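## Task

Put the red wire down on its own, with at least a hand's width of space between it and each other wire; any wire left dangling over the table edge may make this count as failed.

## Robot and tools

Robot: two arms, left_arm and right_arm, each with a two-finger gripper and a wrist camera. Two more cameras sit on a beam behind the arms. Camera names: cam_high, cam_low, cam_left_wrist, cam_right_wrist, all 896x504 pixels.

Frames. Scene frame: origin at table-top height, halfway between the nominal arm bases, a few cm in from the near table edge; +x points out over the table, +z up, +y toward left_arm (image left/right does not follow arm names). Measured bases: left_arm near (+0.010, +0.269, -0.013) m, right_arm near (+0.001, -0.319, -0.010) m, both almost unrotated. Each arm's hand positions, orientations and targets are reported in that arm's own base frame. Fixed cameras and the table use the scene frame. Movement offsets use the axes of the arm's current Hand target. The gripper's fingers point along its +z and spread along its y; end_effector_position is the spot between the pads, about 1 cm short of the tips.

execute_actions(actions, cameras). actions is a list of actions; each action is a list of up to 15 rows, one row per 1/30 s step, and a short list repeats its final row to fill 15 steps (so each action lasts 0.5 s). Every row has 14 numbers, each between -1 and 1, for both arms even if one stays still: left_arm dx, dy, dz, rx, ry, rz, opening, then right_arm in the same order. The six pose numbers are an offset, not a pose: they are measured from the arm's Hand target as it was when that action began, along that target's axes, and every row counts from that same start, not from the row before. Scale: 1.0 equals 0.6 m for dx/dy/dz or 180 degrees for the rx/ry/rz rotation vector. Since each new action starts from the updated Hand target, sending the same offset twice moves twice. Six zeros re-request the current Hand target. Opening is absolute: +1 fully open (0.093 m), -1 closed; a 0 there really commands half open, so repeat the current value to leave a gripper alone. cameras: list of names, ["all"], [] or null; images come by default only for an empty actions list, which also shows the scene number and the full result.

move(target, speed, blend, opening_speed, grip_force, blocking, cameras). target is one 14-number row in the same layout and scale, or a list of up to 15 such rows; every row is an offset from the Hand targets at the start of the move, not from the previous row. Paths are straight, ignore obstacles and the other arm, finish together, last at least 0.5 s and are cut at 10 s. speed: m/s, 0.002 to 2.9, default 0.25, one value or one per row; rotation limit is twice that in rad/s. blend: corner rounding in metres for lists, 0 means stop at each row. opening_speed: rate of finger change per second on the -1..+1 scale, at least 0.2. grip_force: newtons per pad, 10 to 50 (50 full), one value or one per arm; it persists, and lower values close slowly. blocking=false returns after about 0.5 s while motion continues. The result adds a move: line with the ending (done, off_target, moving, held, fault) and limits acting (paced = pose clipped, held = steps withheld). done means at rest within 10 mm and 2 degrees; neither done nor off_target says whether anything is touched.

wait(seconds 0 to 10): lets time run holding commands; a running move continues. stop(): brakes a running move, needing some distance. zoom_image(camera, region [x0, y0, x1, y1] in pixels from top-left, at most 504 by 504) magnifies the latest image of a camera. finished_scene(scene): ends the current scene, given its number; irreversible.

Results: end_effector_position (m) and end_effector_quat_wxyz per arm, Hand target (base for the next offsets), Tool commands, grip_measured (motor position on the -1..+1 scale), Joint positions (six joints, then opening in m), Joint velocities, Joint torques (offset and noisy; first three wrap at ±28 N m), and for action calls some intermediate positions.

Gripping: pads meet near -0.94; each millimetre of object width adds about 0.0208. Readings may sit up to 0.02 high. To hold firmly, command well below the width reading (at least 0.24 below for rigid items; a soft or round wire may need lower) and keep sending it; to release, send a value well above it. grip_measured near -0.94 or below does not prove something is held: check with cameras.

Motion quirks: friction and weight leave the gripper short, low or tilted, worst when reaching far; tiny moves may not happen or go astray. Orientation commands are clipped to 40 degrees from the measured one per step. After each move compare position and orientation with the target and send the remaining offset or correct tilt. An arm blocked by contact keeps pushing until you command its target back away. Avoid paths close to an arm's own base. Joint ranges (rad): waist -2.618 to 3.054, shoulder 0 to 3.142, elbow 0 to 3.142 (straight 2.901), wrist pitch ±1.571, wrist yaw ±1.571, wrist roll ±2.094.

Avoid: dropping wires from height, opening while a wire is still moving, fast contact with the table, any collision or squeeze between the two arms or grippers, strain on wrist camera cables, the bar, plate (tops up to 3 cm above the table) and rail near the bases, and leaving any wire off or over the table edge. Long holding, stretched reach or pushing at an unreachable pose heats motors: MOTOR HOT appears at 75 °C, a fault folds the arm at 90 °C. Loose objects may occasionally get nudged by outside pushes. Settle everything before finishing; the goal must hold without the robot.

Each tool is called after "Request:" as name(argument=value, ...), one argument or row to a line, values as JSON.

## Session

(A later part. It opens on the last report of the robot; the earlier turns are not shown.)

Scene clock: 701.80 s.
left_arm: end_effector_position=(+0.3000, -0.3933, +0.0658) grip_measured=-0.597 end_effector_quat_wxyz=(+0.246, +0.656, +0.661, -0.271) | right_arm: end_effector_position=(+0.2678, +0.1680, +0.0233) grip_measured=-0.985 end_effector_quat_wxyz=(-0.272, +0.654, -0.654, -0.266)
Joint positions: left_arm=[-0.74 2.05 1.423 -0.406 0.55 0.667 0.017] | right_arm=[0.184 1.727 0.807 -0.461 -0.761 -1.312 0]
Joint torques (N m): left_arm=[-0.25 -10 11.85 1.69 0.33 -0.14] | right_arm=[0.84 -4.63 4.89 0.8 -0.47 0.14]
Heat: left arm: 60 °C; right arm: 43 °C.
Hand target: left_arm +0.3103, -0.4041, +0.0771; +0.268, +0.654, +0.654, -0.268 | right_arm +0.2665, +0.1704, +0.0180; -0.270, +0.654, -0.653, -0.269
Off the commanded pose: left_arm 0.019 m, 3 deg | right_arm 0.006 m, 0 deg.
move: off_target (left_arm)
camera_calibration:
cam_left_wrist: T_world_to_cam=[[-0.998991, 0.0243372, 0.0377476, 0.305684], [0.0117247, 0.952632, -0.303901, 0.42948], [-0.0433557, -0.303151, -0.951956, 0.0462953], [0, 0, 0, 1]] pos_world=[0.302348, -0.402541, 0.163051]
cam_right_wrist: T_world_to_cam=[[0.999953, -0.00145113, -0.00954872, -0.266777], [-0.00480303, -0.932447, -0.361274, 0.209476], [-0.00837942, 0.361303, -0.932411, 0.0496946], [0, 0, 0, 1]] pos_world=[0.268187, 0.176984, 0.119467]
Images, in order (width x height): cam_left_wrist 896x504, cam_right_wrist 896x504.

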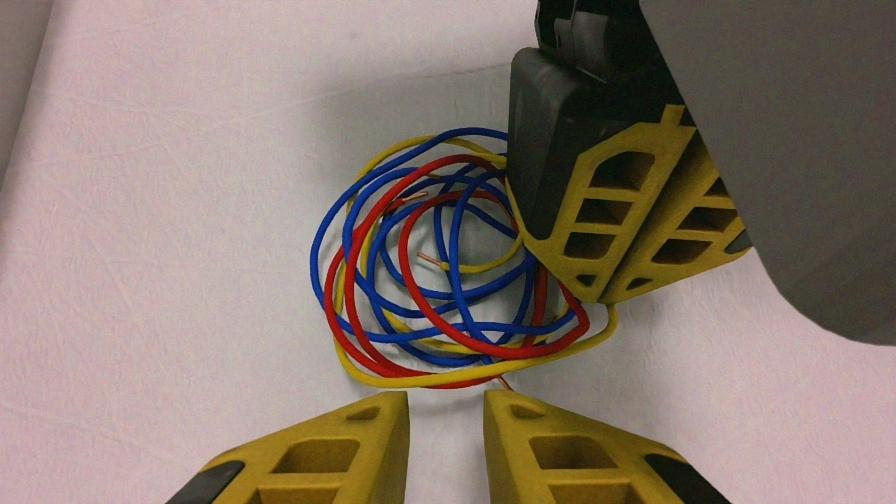

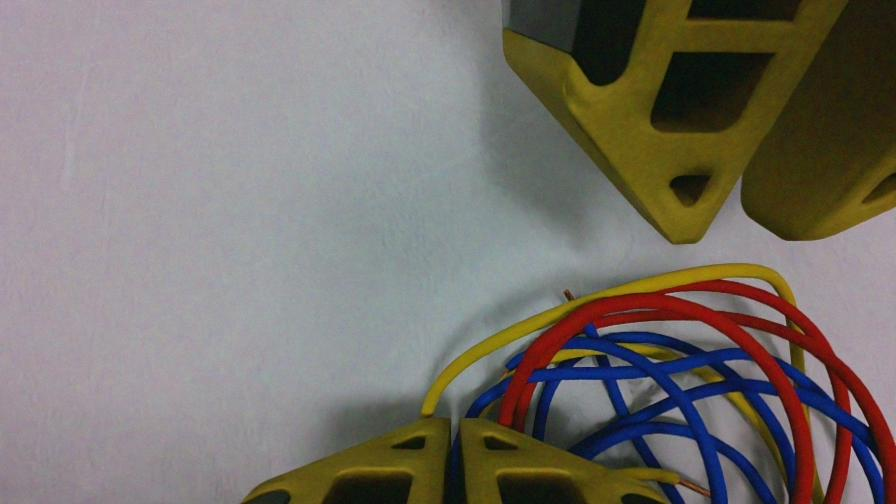

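Request:
move(
  target=[-0.0175,0.0095,0.1095,0,0,0,-0.6,0,0,0,0,0,0,-1],
  speed=0.05,
  cameras=["cam_left_wrist","cam_right_wrist"],
)

Request:
zoom_image(
  camera="cam_left_wrist",
  region=[320, 150, 660, 504],
)

Scene clock: 717.33 s.
left_arm: end_effector_position=(+0.3177, -0.4464, +0.0423) grip_measured=-0.598 end_effector_quat_wxyz=(+0.267, +0.652, +0.657, -0.269) | right_arm: end_effector_position=(+0.2674, +0.1679, +0.0213) grip_measured=-0.985 end_effector_quat_wxyz=(-0.269, +0.650, -0.659, -0.268)
Joint positions: left_arm=[-0.802 2.232 1.589 -0.312 0.51 0.597 0.017] | right_arm=[0.184 1.733 0.804 -0.457 -0.761 -1.299 0]
Joint torques (N m): left_arm=[-1.63 -9.61 10.74 1.68 0.26 -0.11] | right_arm=[1.06 -5.14 4.97 0.77 -0.47 0.02]
Heat: left arm: 63 °C; right arm: 43 °C.
Hand target: left_arm +0.3162, -0.4577, +0.0378; +0.268, +0.654, +0.654, -0.268 | right_arm +0.2666, +0.1704, +0.0181; -0.270, +0.654, -0.653, -0.269
Off the commanded pose: left_arm 0.012 m, 0 deg | right_arm 0.004 m, 1 deg.
move: off_target (left_arm)
camera_calibration:
cam_left_wrist: T_world_to_cam=[[-0.999877, 0.0137328, 0.00753318, 0.322371], [0.0104668, 0.943606, -0.330905, 0.47032], [-0.0116526, -0.330786, -0.943634, -0.0142704], [0, 0, 0, 1]] pos_world=[0.317242, -0.452944, 0.139737]
cam_right_wrist: T_world_to_cam=[[0.999701, -0.0108386, -0.0218987, -0.26446], [-0.0179975, -0.932811, -0.359916, 0.212199], [-0.0165264, 0.360203, -0.932728, 0.0502484], [0, 0, 0, 1]] pos_world=[0.26903, 0.176976, 0.117451]
Images, in order (width x height): cam_left_wrist 896x504, cam_right_wrist 896x504.

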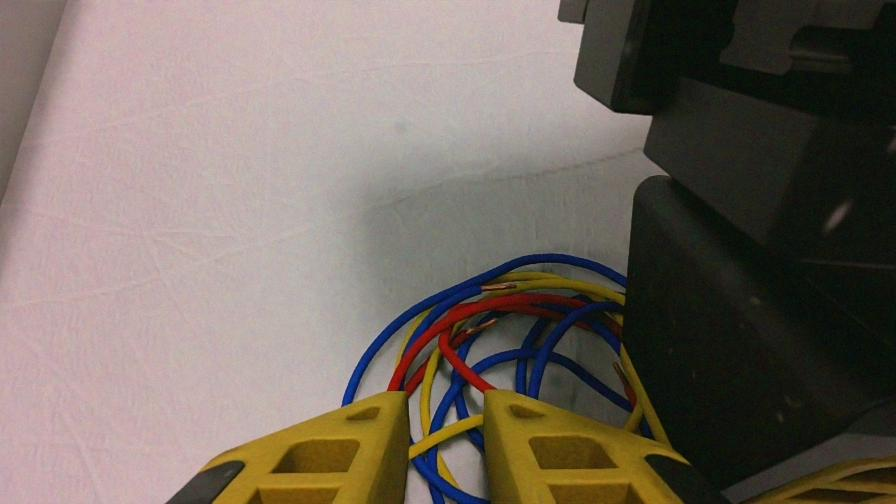

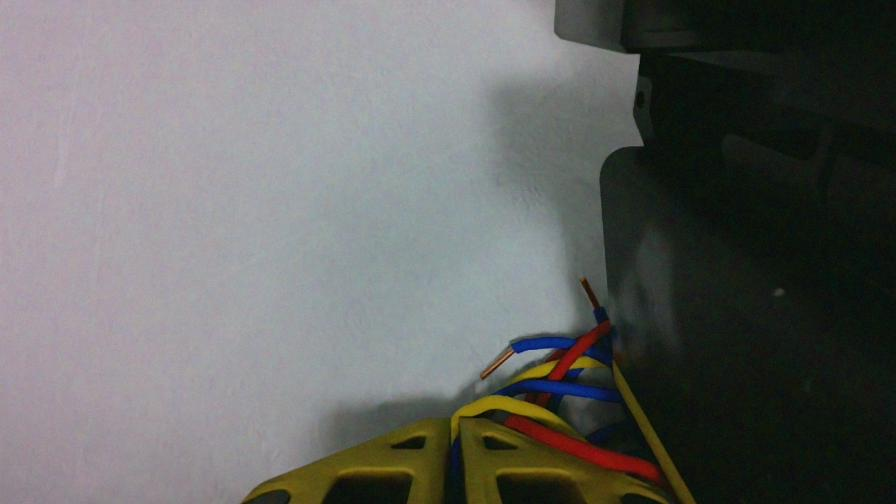

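Scaled by 1.424 from the camera's 896x504 image, which has a finer 1280x720 frame.

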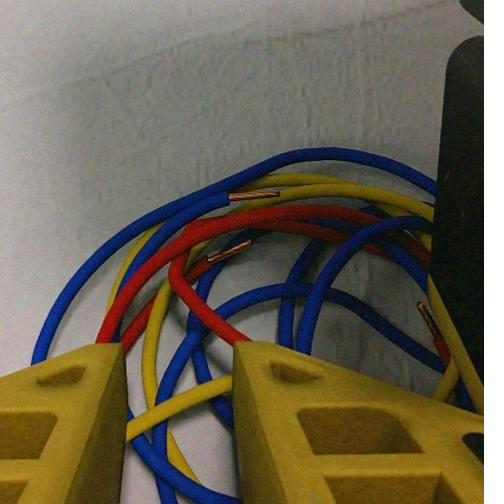

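Request:
move(
  target=[0,0,-0.0667,0,0,0,-0.6,0,0,0,0,0,0,-1],
  speed=0.05,
  cameras=["cam_left_wrist","cam_right_wrist"],
)

Request:
zoom_image(
  camera="cam_left_wrist",
  region=[320, 150, 660, 504],
)

Scene clock: 726.07 s.
left_arm: end_effector_position=(+0.3173, -0.4312, +0.0493) grip_measured=-0.598 end_effector_quat_wxyz=(+0.253, +0.650, +0.666, -0.265) | right_arm: end_effector_position=(+0.2674, +0.1679, +0.0213) grip_measured=-0.985 end_effector_quat_wxyz=(-0.269, +0.650, -0.659, -0.268)
Joint positions: left_arm=[-0.782 2.194 1.575 -0.374 0.511 0.61 0.017] | right_arm=[0.184 1.733 0.804 -0.457 -0.761 -1.299 0]
Joint torques (N m): left_arm=[0.64 -15.66 6.6 1.52 0.47 0.17] | right_arm=[1.06 -5.11 4.97 0.8 -0.5 -0.08]
Heat: left arm: 61 °C; right arm: 43 °C.
Hand target: left_arm +0.3160, -0.4297, +0.0663; +0.268, +0.654, +0.654, -0.268 | right_arm +0.2666, +0.1704, +0.0181; -0.270, +0.654, -0.653, -0.269
Off the commanded pose: left_arm 0.017 m, 2 deg | right_arm 0.004 m, 1 deg.
move: off_target (left_arm)
camera_calibration:
cam_left_wrist: T_world_to_cam=[[-0.999657, 0.0032586, 0.0259825, 0.316311], [-0.00484094, 0.952128, -0.305663, 0.465493], [-0.0257347, -0.305684, -0.951785, 0.0131213], [0, 0, 0, 1]] pos_world=[0.318793, -0.440228, 0.146554]
cam_right_wrist: T_world_to_cam=[[0.999708, -0.0105919, -0.0217001, -0.264528], [-0.0176958, -0.932814, -0.359923, 0.21212], [-0.0164299, 0.360202, -0.932729, 0.0502227], [0, 0, 0, 1]] pos_world=[0.269029, 0.176976, 0.117451]
Images, in order (width x height): cam_left_wrist 896x504, cam_right_wrist 896x504.

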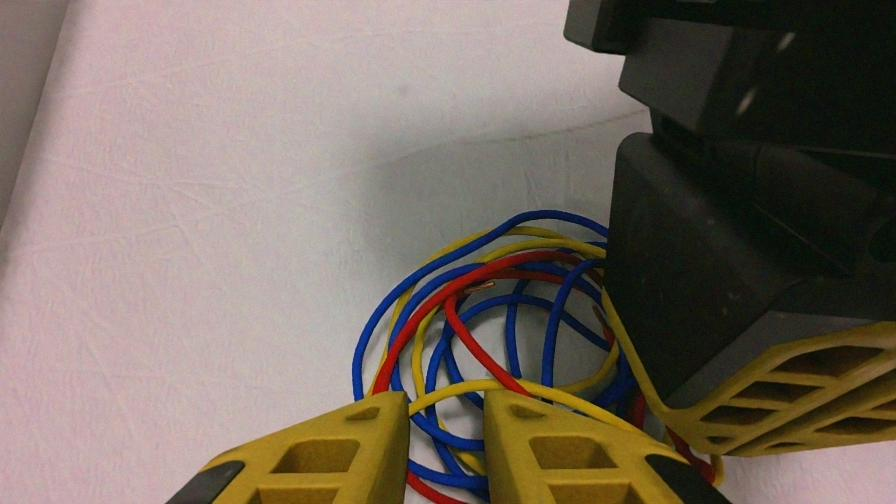

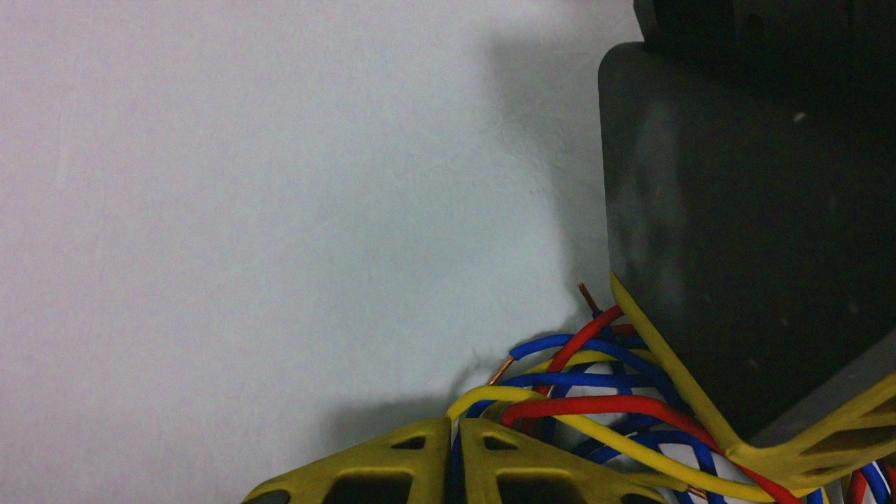

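Scaled by 1.424 from the camera's 896x504 image, which has a finer 1280x720 frame.

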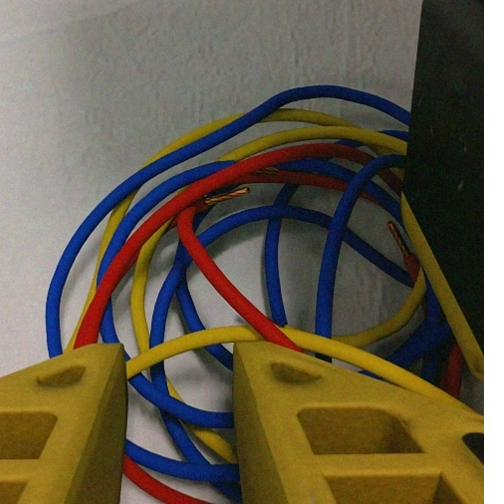

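Request:
move(
  target=[-0.04,0,-0.05,0,0,0,-0.6,0,0,0,0,0,0,-1],
  speed=0.06,
  cameras=["cam_left_wrist","cam_right_wrist","cam_low"],
)

Request:
zoom_image(
  camera="cam_left_wrist",
  region=[320, 150, 660, 504],
)

Scene clock: 731.47 s.
left_arm: end_effector_position=(+0.3082, -0.4179, +0.0704) grip_measured=-0.598 end_effector_quat_wxyz=(+0.231, +0.650, +0.675, -0.263) | right_arm: end_effector_position=(+0.2674, +0.1679, +0.0213) grip_measured=-0.985 end_effector_quat_wxyz=(-0.269, +0.650, -0.658, -0.268)
Joint positions: left_arm=[-0.776 2.134 1.592 -0.503 0.511 0.616 0.017] | right_arm=[0.184 1.733 0.804 -0.457 -0.761 -1.299 0]
Joint torques (N m): left_arm=[0.5 -15.16 11.6 1.46 0.5 0.18] | right_arm=[1.01 -5.14 4.85 0.77 -0.52 -0.03]
Heat: left arm: 61 °C; right arm: 43 °C.
Hand target: left_arm +0.3160, -0.4257, +0.1044; +0.268, +0.654, +0.654, -0.268 | right_arm +0.2666, +0.1704, +0.0181; -0.270, +0.654, -0.653, -0.269
Off the commanded pose: left_arm 0.036 m, 5 deg | right_arm 0.004 m, 1 deg.
move: off_target (left_arm)
camera_calibration:
cam_left_wrist: T_world_to_cam=[[-0.998292, 0.000801993, 0.0584158, 0.302744], [-0.015076, 0.962502, -0.270854, 0.464297], [-0.0564426, -0.271272, -0.960846, 0.0615047], [0, 0, 0, 1]] pos_world=[0.312698, -0.430445, 0.167168]
cam_right_wrist: T_world_to_cam=[[0.999719, -0.010287, -0.0213732, -0.264622], [-0.0172937, -0.932817, -0.359934, 0.212014], [-0.0162346, 0.360203, -0.932733, 0.0501707], [0, 0, 0, 1]] pos_world=[0.269028, 0.176977, 0.117451]
Images, in order (width x height): cam_low 896x504, cam_left_wrist 896x504, cam_right_wrist 896x504.

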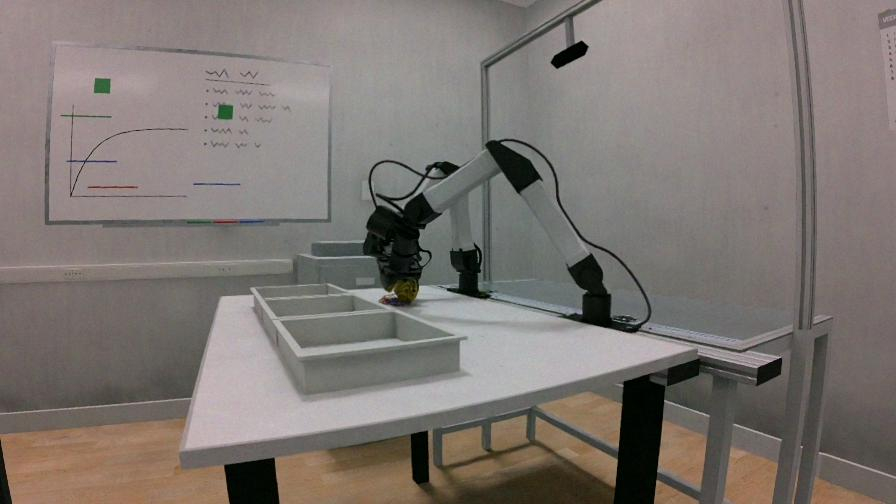

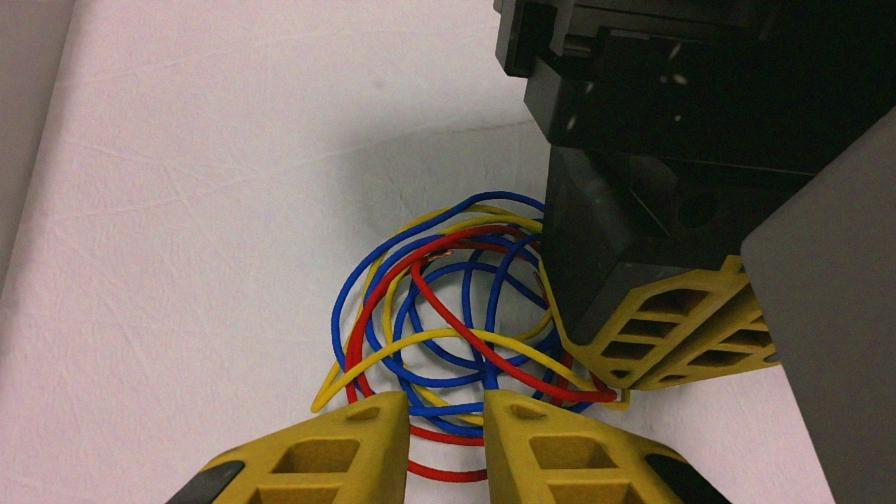

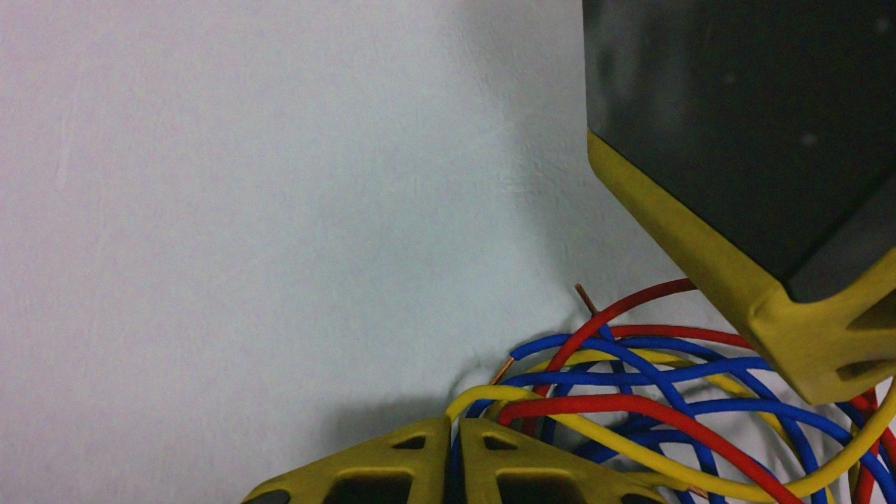

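Scaled by 1.424 from the camera's 896x504 image, which has a finer 1280x720 frame.

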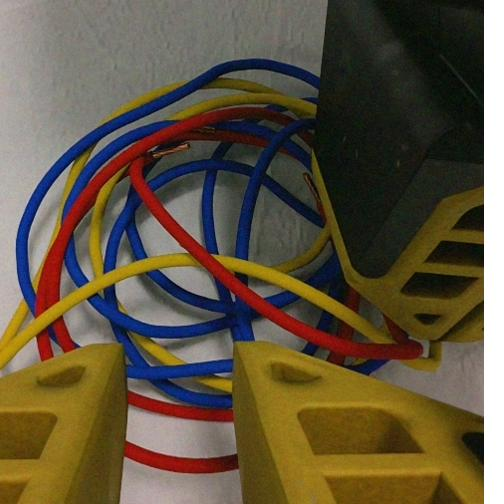

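Request:
move(
  target=[0.039,-0.0133,0.101,0,0,0,-0.6,0,0,0,0,0,0,-1],
  speed=0.05,
  cameras=["cam_left_wrist","cam_right_wrist"],
)

Request:
zoom_image(
  camera="cam_left_wrist",
  region=[320, 150, 660, 504],
)

Scene clock: 753.83 s.
left_arm: end_effector_position=(+0.3178, -0.4370, +0.0627) grip_measured=-0.598 end_effector_quat_wxyz=(+0.270, +0.651, +0.658, -0.266) | right_arm: end_effector_position=(+0.2667, +0.1652, +0.0204) grip_measured=-0.985 end_effector_quat_wxyz=(-0.265, +0.643, -0.666, -0.271)
Joint positions: left_arm=[-0.79 2.175 1.58 -0.36 0.509 0.606 0.017] | right_arm=[0.175 1.733 0.801 -0.463 -0.761 -1.289 0]
Joint torques (N m): left_arm=[-2.78 -8.54 6.89 2.2 0.25 -0.26] | right_arm=[1.73 -5.15 5.22 0.79 -0.44 -0.09]
Heat: left arm: 65 °C; right arm: 43 °C.
Hand target: left_arm +0.3081, -0.4515, +0.0448; +0.268, +0.654, +0.655, -0.268 | right_arm +0.2666, +0.1703, +0.0181; -0.270, +0.654, -0.653, -0.269
Off the commanded pose: left_arm 0.025 m, 1 deg | right_arm 0.006 m, 2 deg.
move: off_target (left_arm)
camera_calibration:
cam_left_wrist: T_world_to_cam=[[-0.999971, 0.00760607, 0.000436035, 0.320009], [0.007034, 0.943718, -0.330677, 0.469306], [-0.00292665, -0.330664, -0.943744, 0.00539285], [0, 0, 0, 1]] pos_world=[0.316714, -0.443543, 0.160139]
cam_right_wrist: T_world_to_cam=[[0.998937, -0.0266821, -0.0375779, -0.260674], [-0.0383967, -0.932786, -0.358381, 0.21477], [-0.0254898, 0.359443, -0.932819, 0.0529112], [0, 0, 0, 1]] pos_world=[0.269992, 0.17436, 0.11653]
Images, in order (width x height): cam_left_wrist 896x504, cam_right_wrist 896x504.

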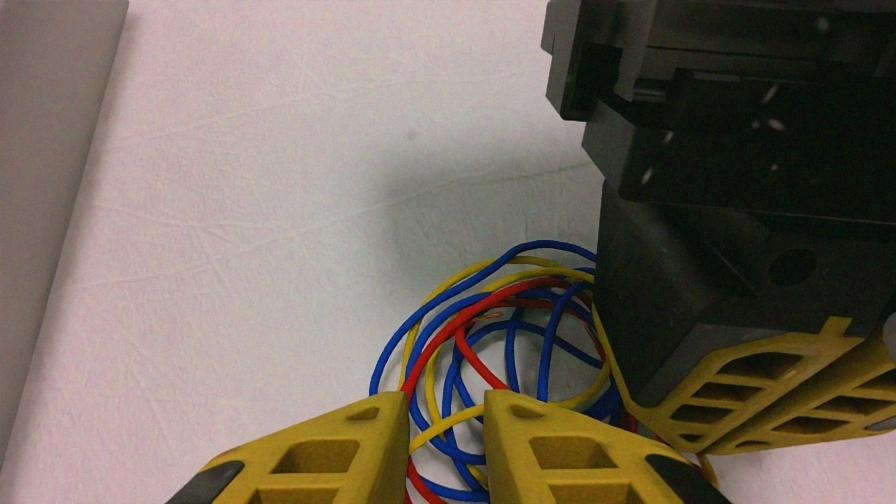

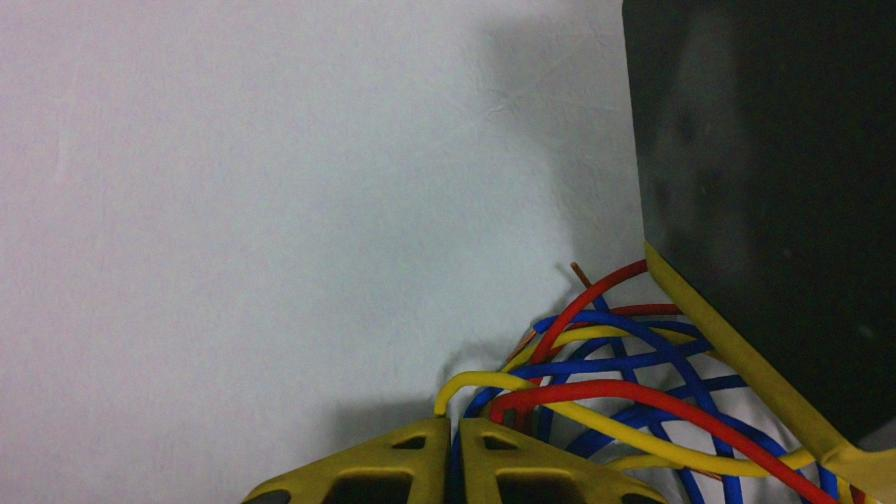

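Scaled by 1.424 from the camera's 896x504 image, which has a finer 1280x720 frame.

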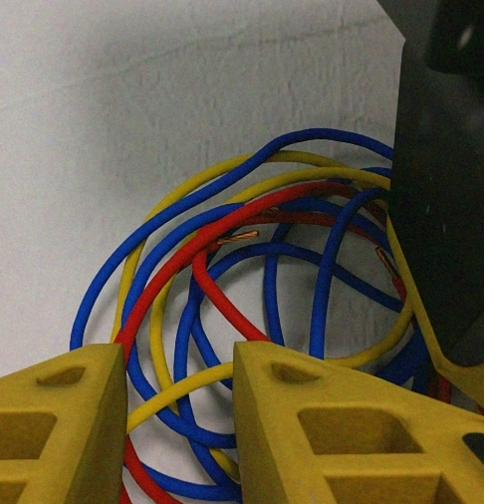

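Request:
move(
  target=[-0.004,0.028,-0.1255,0,0,0,-0.6,0,0,0,0,0,0,-1],
  speed=0.08,
  cameras=["all"],
)

Request:
zoom_image(
  camera="cam_high",
  region=[380, 220, 580, 360],
)

Scene clock: 763.43 s.
left_arm: end_effector_position=(+0.3262, -0.3983, +0.0804) grip_measured=-0.598 end_effector_quat_wxyz=(+0.249, +0.648, +0.670, -0.263) | right_arm: end_effector_position=(+0.2663, +0.1679, +0.0209) grip_measured=-0.985 end_effector_quat_wxyz=(-0.268, +0.649, -0.659, -0.270)
Joint positions: left_arm=[-0.716 2.105 1.573 -0.504 0.54 0.671 0.017] | right_arm=[0.184 1.733 0.801 -0.457 -0.763 -1.299 0]
Joint torques (N m): left_arm=[0.35 -14.74 8.4 1.47 0.5 0.13] | right_arm=[1.18 -4.97 5.31 0.76 -0.49 -0.03]
Heat: left arm: 62 °C; right arm: 42 °C.
Hand target: left_arm +0.3250, -0.4003, +0.1002; +0.268, +0.654, +0.654, -0.268 | right_arm +0.2666, +0.1704, +0.0181; -0.270, +0.654, -0.653, -0.269
Off the commanded pose: left_arm 0.020 m, 3 deg | right_arm 0.004 m, 1 deg.
move: off_target (left_arm)
camera_calibration:
cam_left_wrist: T_world_to_cam=[[-0.999472, -0.00333742, 0.0323175, 0.321035], [-0.0127736, 0.95497, -0.296427, 0.446701], [-0.0298729, -0.296683, -0.954509, 0.0581661], [0, 0, 0, 1]] pos_world=[0.328309, -0.408258, 0.177559]
cam_right_wrist: T_world_to_cam=[[0.99963, -0.0104535, -0.0251041, -0.263351], [-0.0188323, -0.932079, -0.361766, 0.212162], [-0.0196173, 0.362105, -0.931931, 0.0503351], [0, 0, 0, 1]] pos_world=[0.268236, 0.176772, 0.117051]

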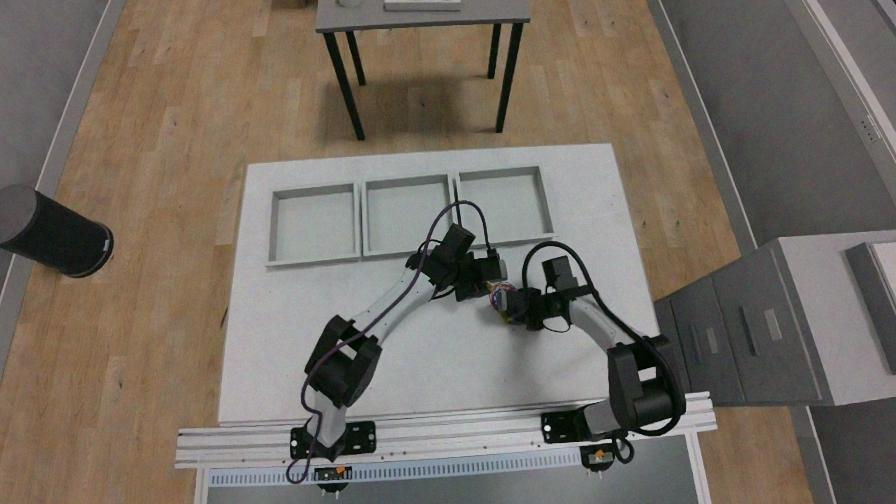

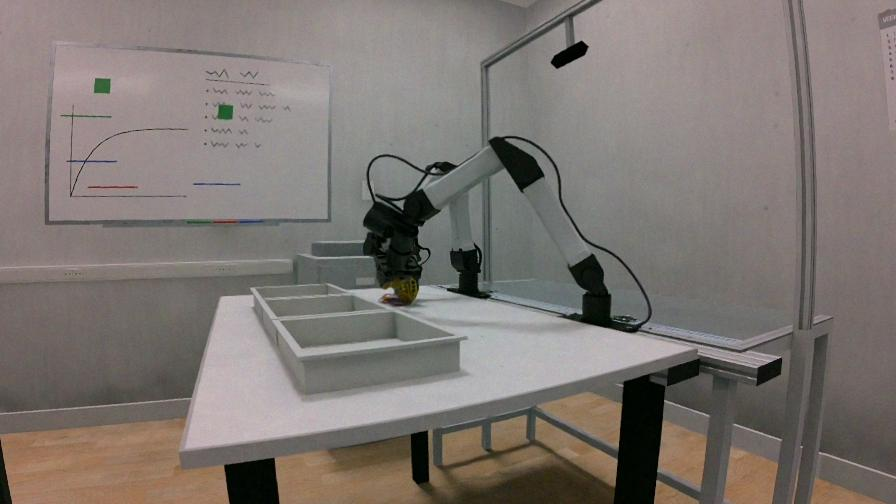

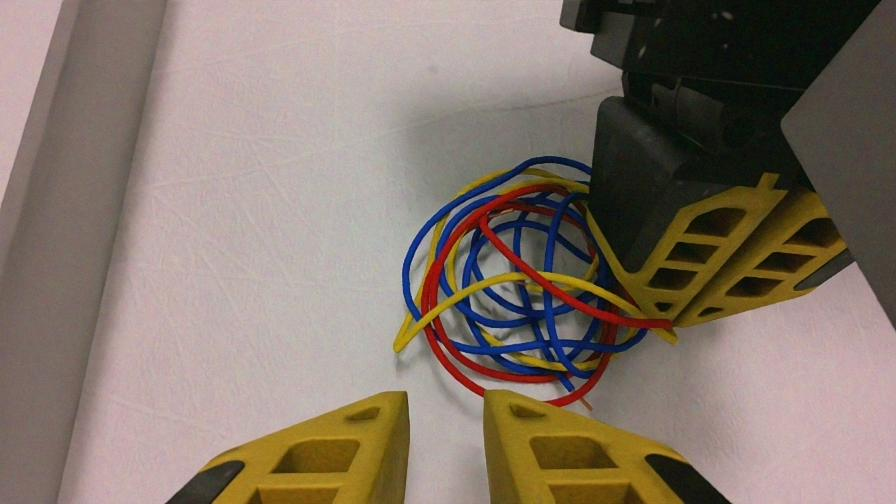

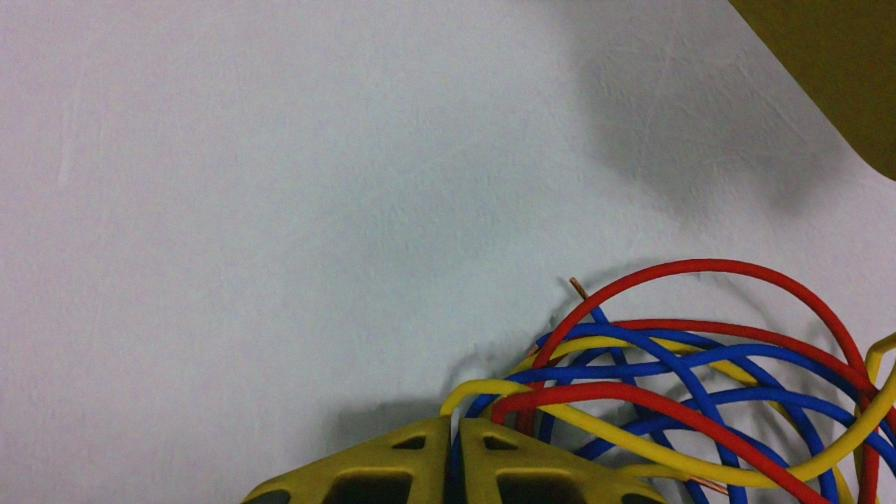

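Scaled by 2.520 from the camera's 896x504 image, which has a finer 1280x720 frame.

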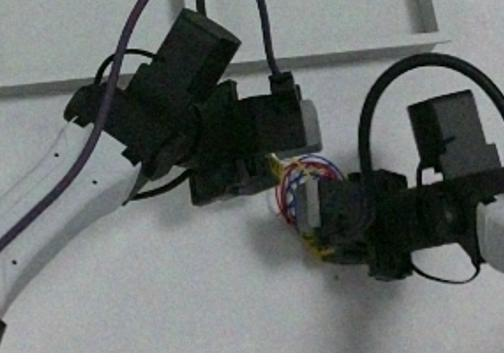

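Request:
move(
  target=[0.0333,-0.0217,-0.0215,-0.0657,0.0657,-0.497,-0.4,-0.0141,0,-0.0141,0,-0.111,0,-1],
  speed=0.15,
  cameras=["all"],
)

Request:
zoom_image(
  camera="cam_left_wrist",
  region=[300, 150, 700, 504],
)

Scene clock: 809.80 s.
left_arm: end_effector_position=(+0.3060, -0.3706, +0.0888) grip_measured=-0.403 end_effector_quat_wxyz=(-0.010, +0.002, +0.968, -0.252) | right_arm: end_effector_position=(+0.2649, +0.1710, +0.0293) grip_measured=-0.985 end_effector_quat_wxyz=(-0.367, +0.602, -0.603, -0.374)
Joint positions: left_arm=[-0.75 2.08 1.686 -0.829 0.38 -0.815 0.026] | right_arm=[0.078 1.841 0.752 -0.347 -1.098 -1.408 0]
Joint torques (N m): left_arm=[-0.32 -10.09 11.99 1.09 0.14 -0.13] | right_arm=[-0.8 -5.2 4.37 0.76 -0.94 -0.04]
Heat: left arm: 70 °C; right arm: 42 °C.
Hand target: left_arm +0.3119, -0.3771, +0.0953; +0.000, +0.000, +0.967, -0.255 | right_arm +0.2665, +0.1704, +0.0301; -0.379, +0.597, -0.597, -0.379
Off the commanded pose: left_arm 0.011 m, 1 deg | right_arm 0.002 m, 2 deg.
move: off_target (left_arm)
camera_calibration:
cam_left_wrist: T_world_to_cam=[[-0.00911482, -0.865896, 0.500141, -0.3636], [-0.895491, 0.229643, 0.381262, 0.363616], [-0.444987, -0.444396, -0.777495, 0.130389], [0, 0, 0, 1]] pos_world=[0.380322, -0.340397, 0.144595]
cam_right_wrist: T_world_to_cam=[[0.999591, 0.0106798, -0.0265271, -0.265334], [-0.00871975, -0.769631, -0.63843, 0.195734], [-0.0272344, 0.6384, -0.769223, 0.00699131], [0, 0, 0, 1]] pos_world=[0.267122, 0.149014, 0.123302]

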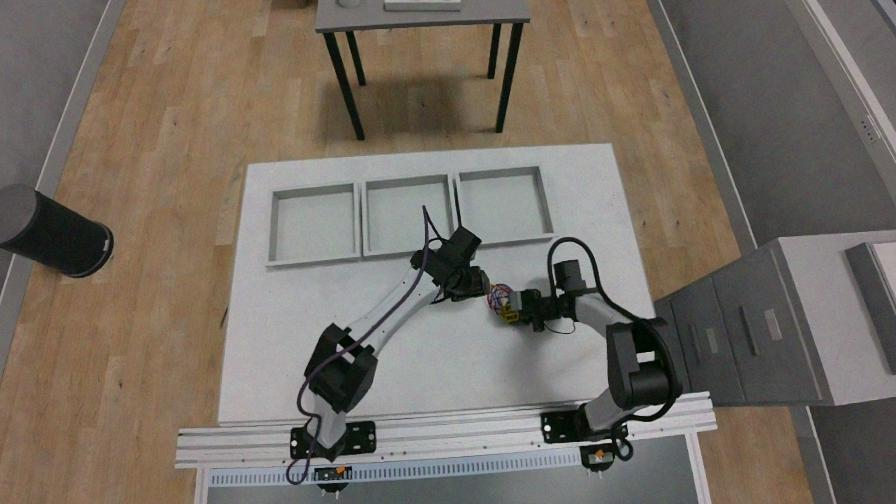

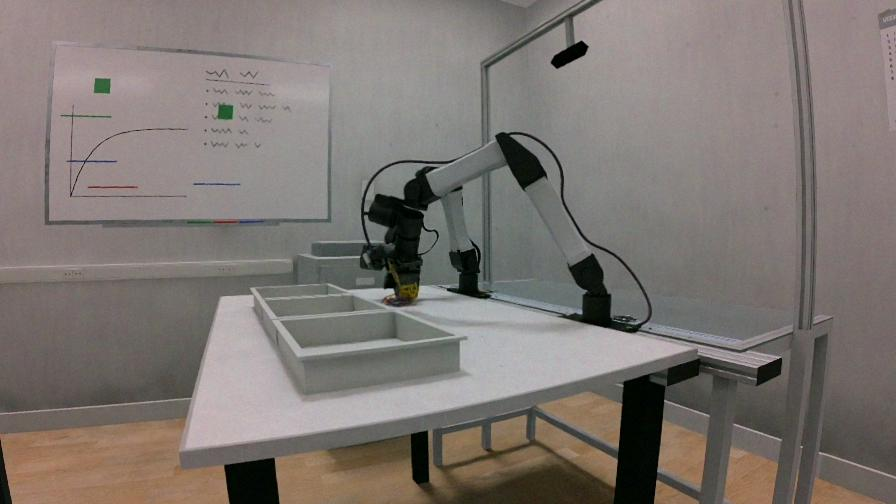

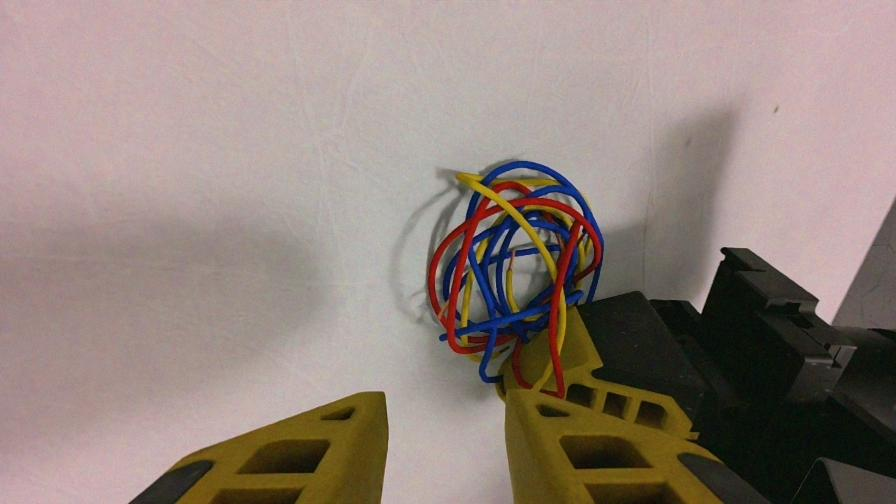

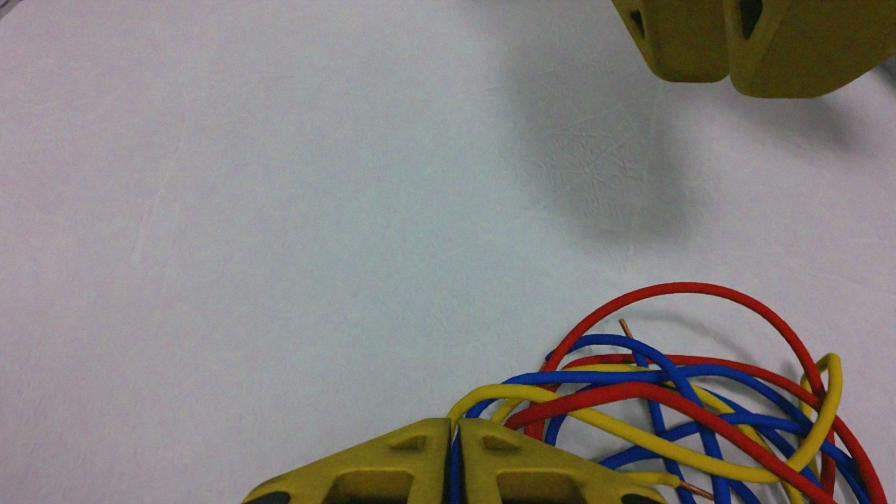

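Scaled by 1.260 from the camera's 896x504 image, which has a finer 1280x720 frame.

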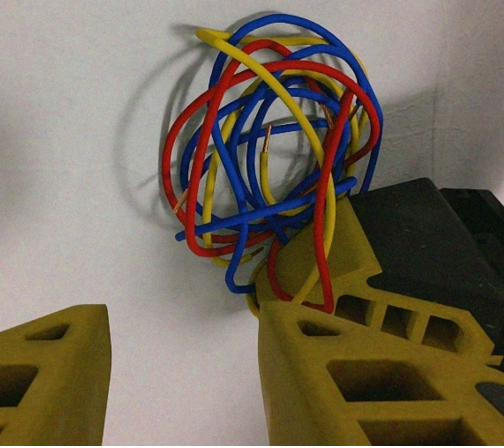

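Request:
move(
  target=[0.005,0.005,0.0664,0,0,0,-0.62,0,0,0,0,0,0,-1],
  speed=0.07,
  cameras=["cam_left_wrist","cam_right_wrist"],
)

Request:
zoom_image(
  camera="cam_left_wrist",
  region=[300, 150, 700, 504],
)

Scene clock: 833.90 s.
left_arm: end_effector_position=(+0.3090, -0.3933, +0.0653) grip_measured=-0.618 end_effector_quat_wxyz=(-0.002, +0.004, +0.966, -0.259) | right_arm: end_effector_position=(+0.2649, +0.1710, +0.0293) grip_measured=-0.985 end_effector_quat_wxyz=(-0.367, +0.602, -0.603, -0.374)
Joint positions: left_arm=[-0.783 2.147 1.686 -0.726 0.368 -0.847 0.016] | right_arm=[0.078 1.841 0.752 -0.347 -1.098 -1.408 0]
Joint torques (N m): left_arm=[-0.34 -10.96 7.38 1.37 0.12 -0.15] | right_arm=[-0.8 -5.19 4.26 0.7 -0.87 -0.03]
Heat: left arm: 64 °C; right arm: 41 °C.
Hand target: left_arm +0.3089, -0.3941, +0.0592; +0.000, -0.001, +0.967, -0.255 | right_arm +0.2665, +0.1704, +0.0301; -0.379, +0.597, -0.597, -0.379
Off the commanded pose: left_arm 0.006 m, 1 deg | right_arm 0.002 m, 2 deg.
move: done
camera_calibration:
cam_left_wrist: T_world_to_cam=[[-0.0181312, -0.857818, 0.513634, -0.366379], [-0.901824, 0.235851, 0.36206, 0.386182], [-0.431723, -0.456643, -0.777877, 0.0944035], [0, 0, 0, 1]] pos_world=[0.382381, -0.362259, 0.121798]
cam_right_wrist: T_world_to_cam=[[0.999591, 0.0106798, -0.0265271, -0.265334], [-0.00871975, -0.769631, -0.63843, 0.195734], [-0.0272344, 0.6384, -0.769223, 0.00699131], [0, 0, 0, 1]] pos_world=[0.267122, 0.149014, 0.123302]
Images, in order (width x height): cam_left_wrist 896x504, cam_right_wrist 896x504.

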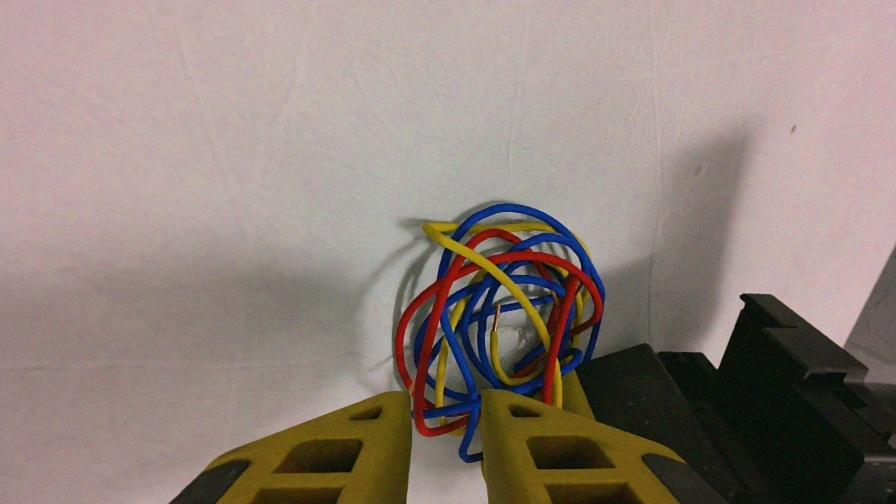

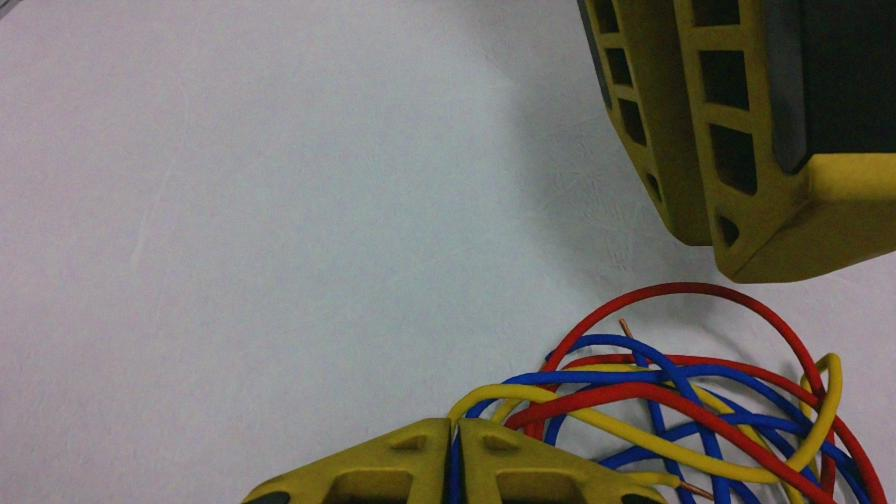

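Scaled by 1.260 from the camera's 896x504 image, which has a finer 1280x720 frame.

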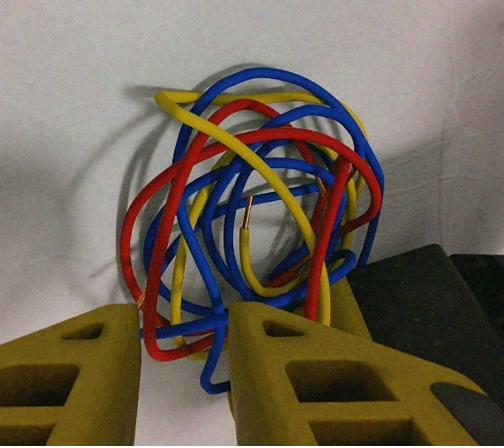

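Request:
zoom_image(
  camera="cam_left_wrist",
  region=[380, 200, 540, 420],
)

Scaled by 2.291 from the camera's 896x504 image, which has a finer 1280x720 frame.

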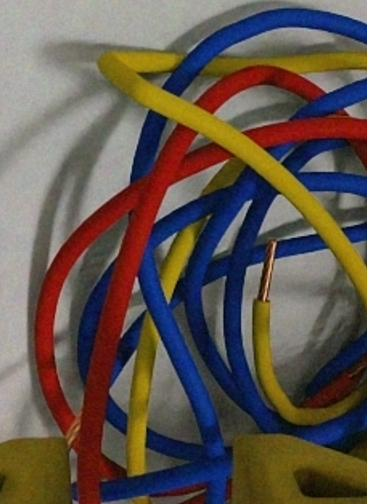

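Request:
move(
  target=[-0.005,0.0132,0.0502,0,0,0,-0.62,0,0,0,0,0,0,-1],
  speed=0.05,
  cameras=["cam_left_wrist","cam_right_wrist"],
)

Request:
zoom_image(
  camera="cam_left_wrist",
  region=[330, 200, 590, 460],
)

Scene clock: 869.60 s.
left_arm: end_effector_position=(+0.3136, -0.4021, +0.0374) grip_measured=-0.618 end_effector_quat_wxyz=(-0.001, +0.004, +0.965, -0.261) | right_arm: end_effector_position=(+0.2650, +0.1710, +0.0293) grip_measured=-0.985 end_effector_quat_wxyz=(-0.367, +0.602, -0.603, -0.374)
Joint positions: left_arm=[-0.79 2.208 1.669 -0.64 0.366 -0.855 0.016] | right_arm=[0.078 1.841 0.752 -0.346 -1.098 -1.408 0]
Joint torques (N m): left_arm=[-0.34 -11 6.79 1.45 0.15 -0.15] | right_arm=[-0.9 -5.41 4.12 0.71 -0.92 -0.01]
Heat: left arm: 60 °C; right arm: 41 °C.
Hand target: left_arm +0.3119, -0.4020, +0.0290; +0.000, -0.001, +0.967, -0.255 | right_arm +0.2666, +0.1704, +0.0301; -0.379, +0.597, -0.597, -0.379
Off the commanded pose: left_arm 0.009 m, 1 deg | right_arm 0.002 m, 2 deg.
move: done
camera_calibration:
cam_left_wrist: T_world_to_cam=[[-0.0188646, -0.855675, 0.517169, -0.358605], [-0.903035, 0.236606, 0.358533, 0.403344], [-0.429153, -0.460258, -0.777168, 0.0685165], [0, 0, 0, 1]] pos_world=[0.386873, -0.370748, 0.0940959]
cam_right_wrist: T_world_to_cam=[[0.999611, 0.0106906, -0.0257467, -0.265432], [-0.00821329, -0.769623, -0.638446, 0.195664], [-0.0266406, 0.638409, -0.769236, 0.00691051], [0, 0, 0, 1]] pos_world=[0.26712, 0.149014, 0.123403]
Images, in order (width x height): cam_left_wrist 896x504, cam_right_wrist 896x504.

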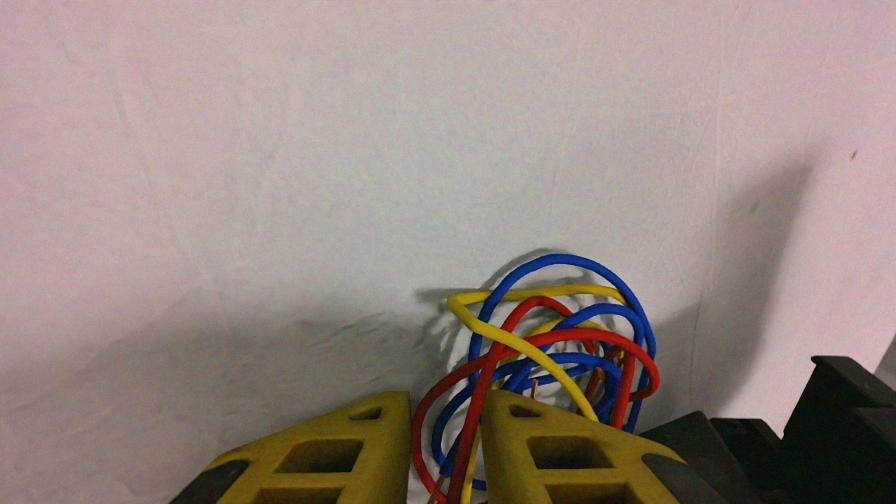

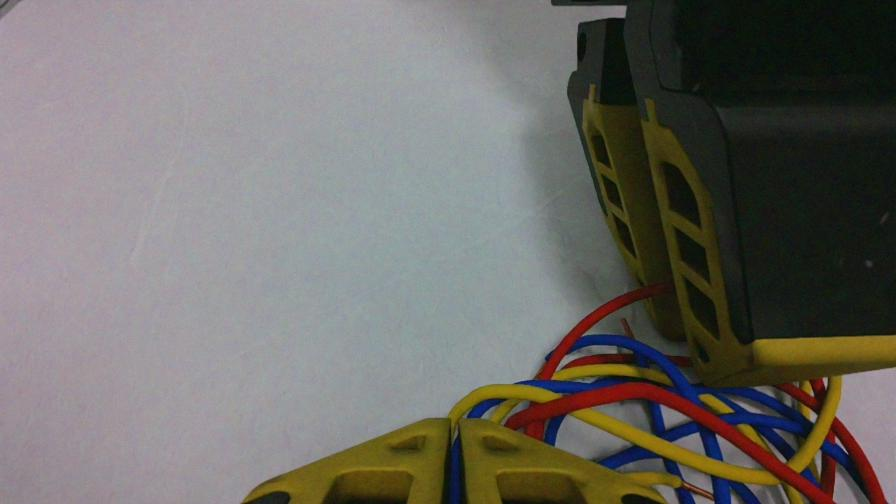

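Scaled by 1.938 from the camera's 896x504 image, which has a finer 1280x720 frame.

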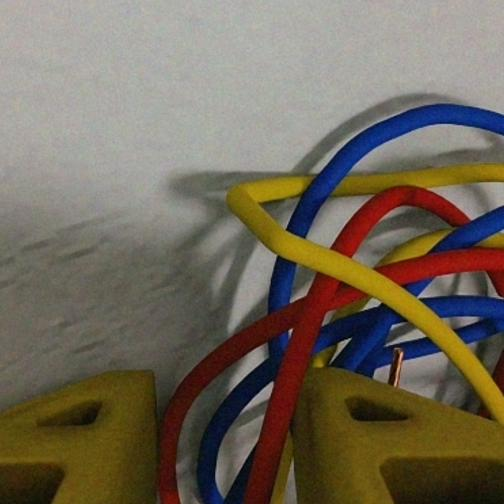

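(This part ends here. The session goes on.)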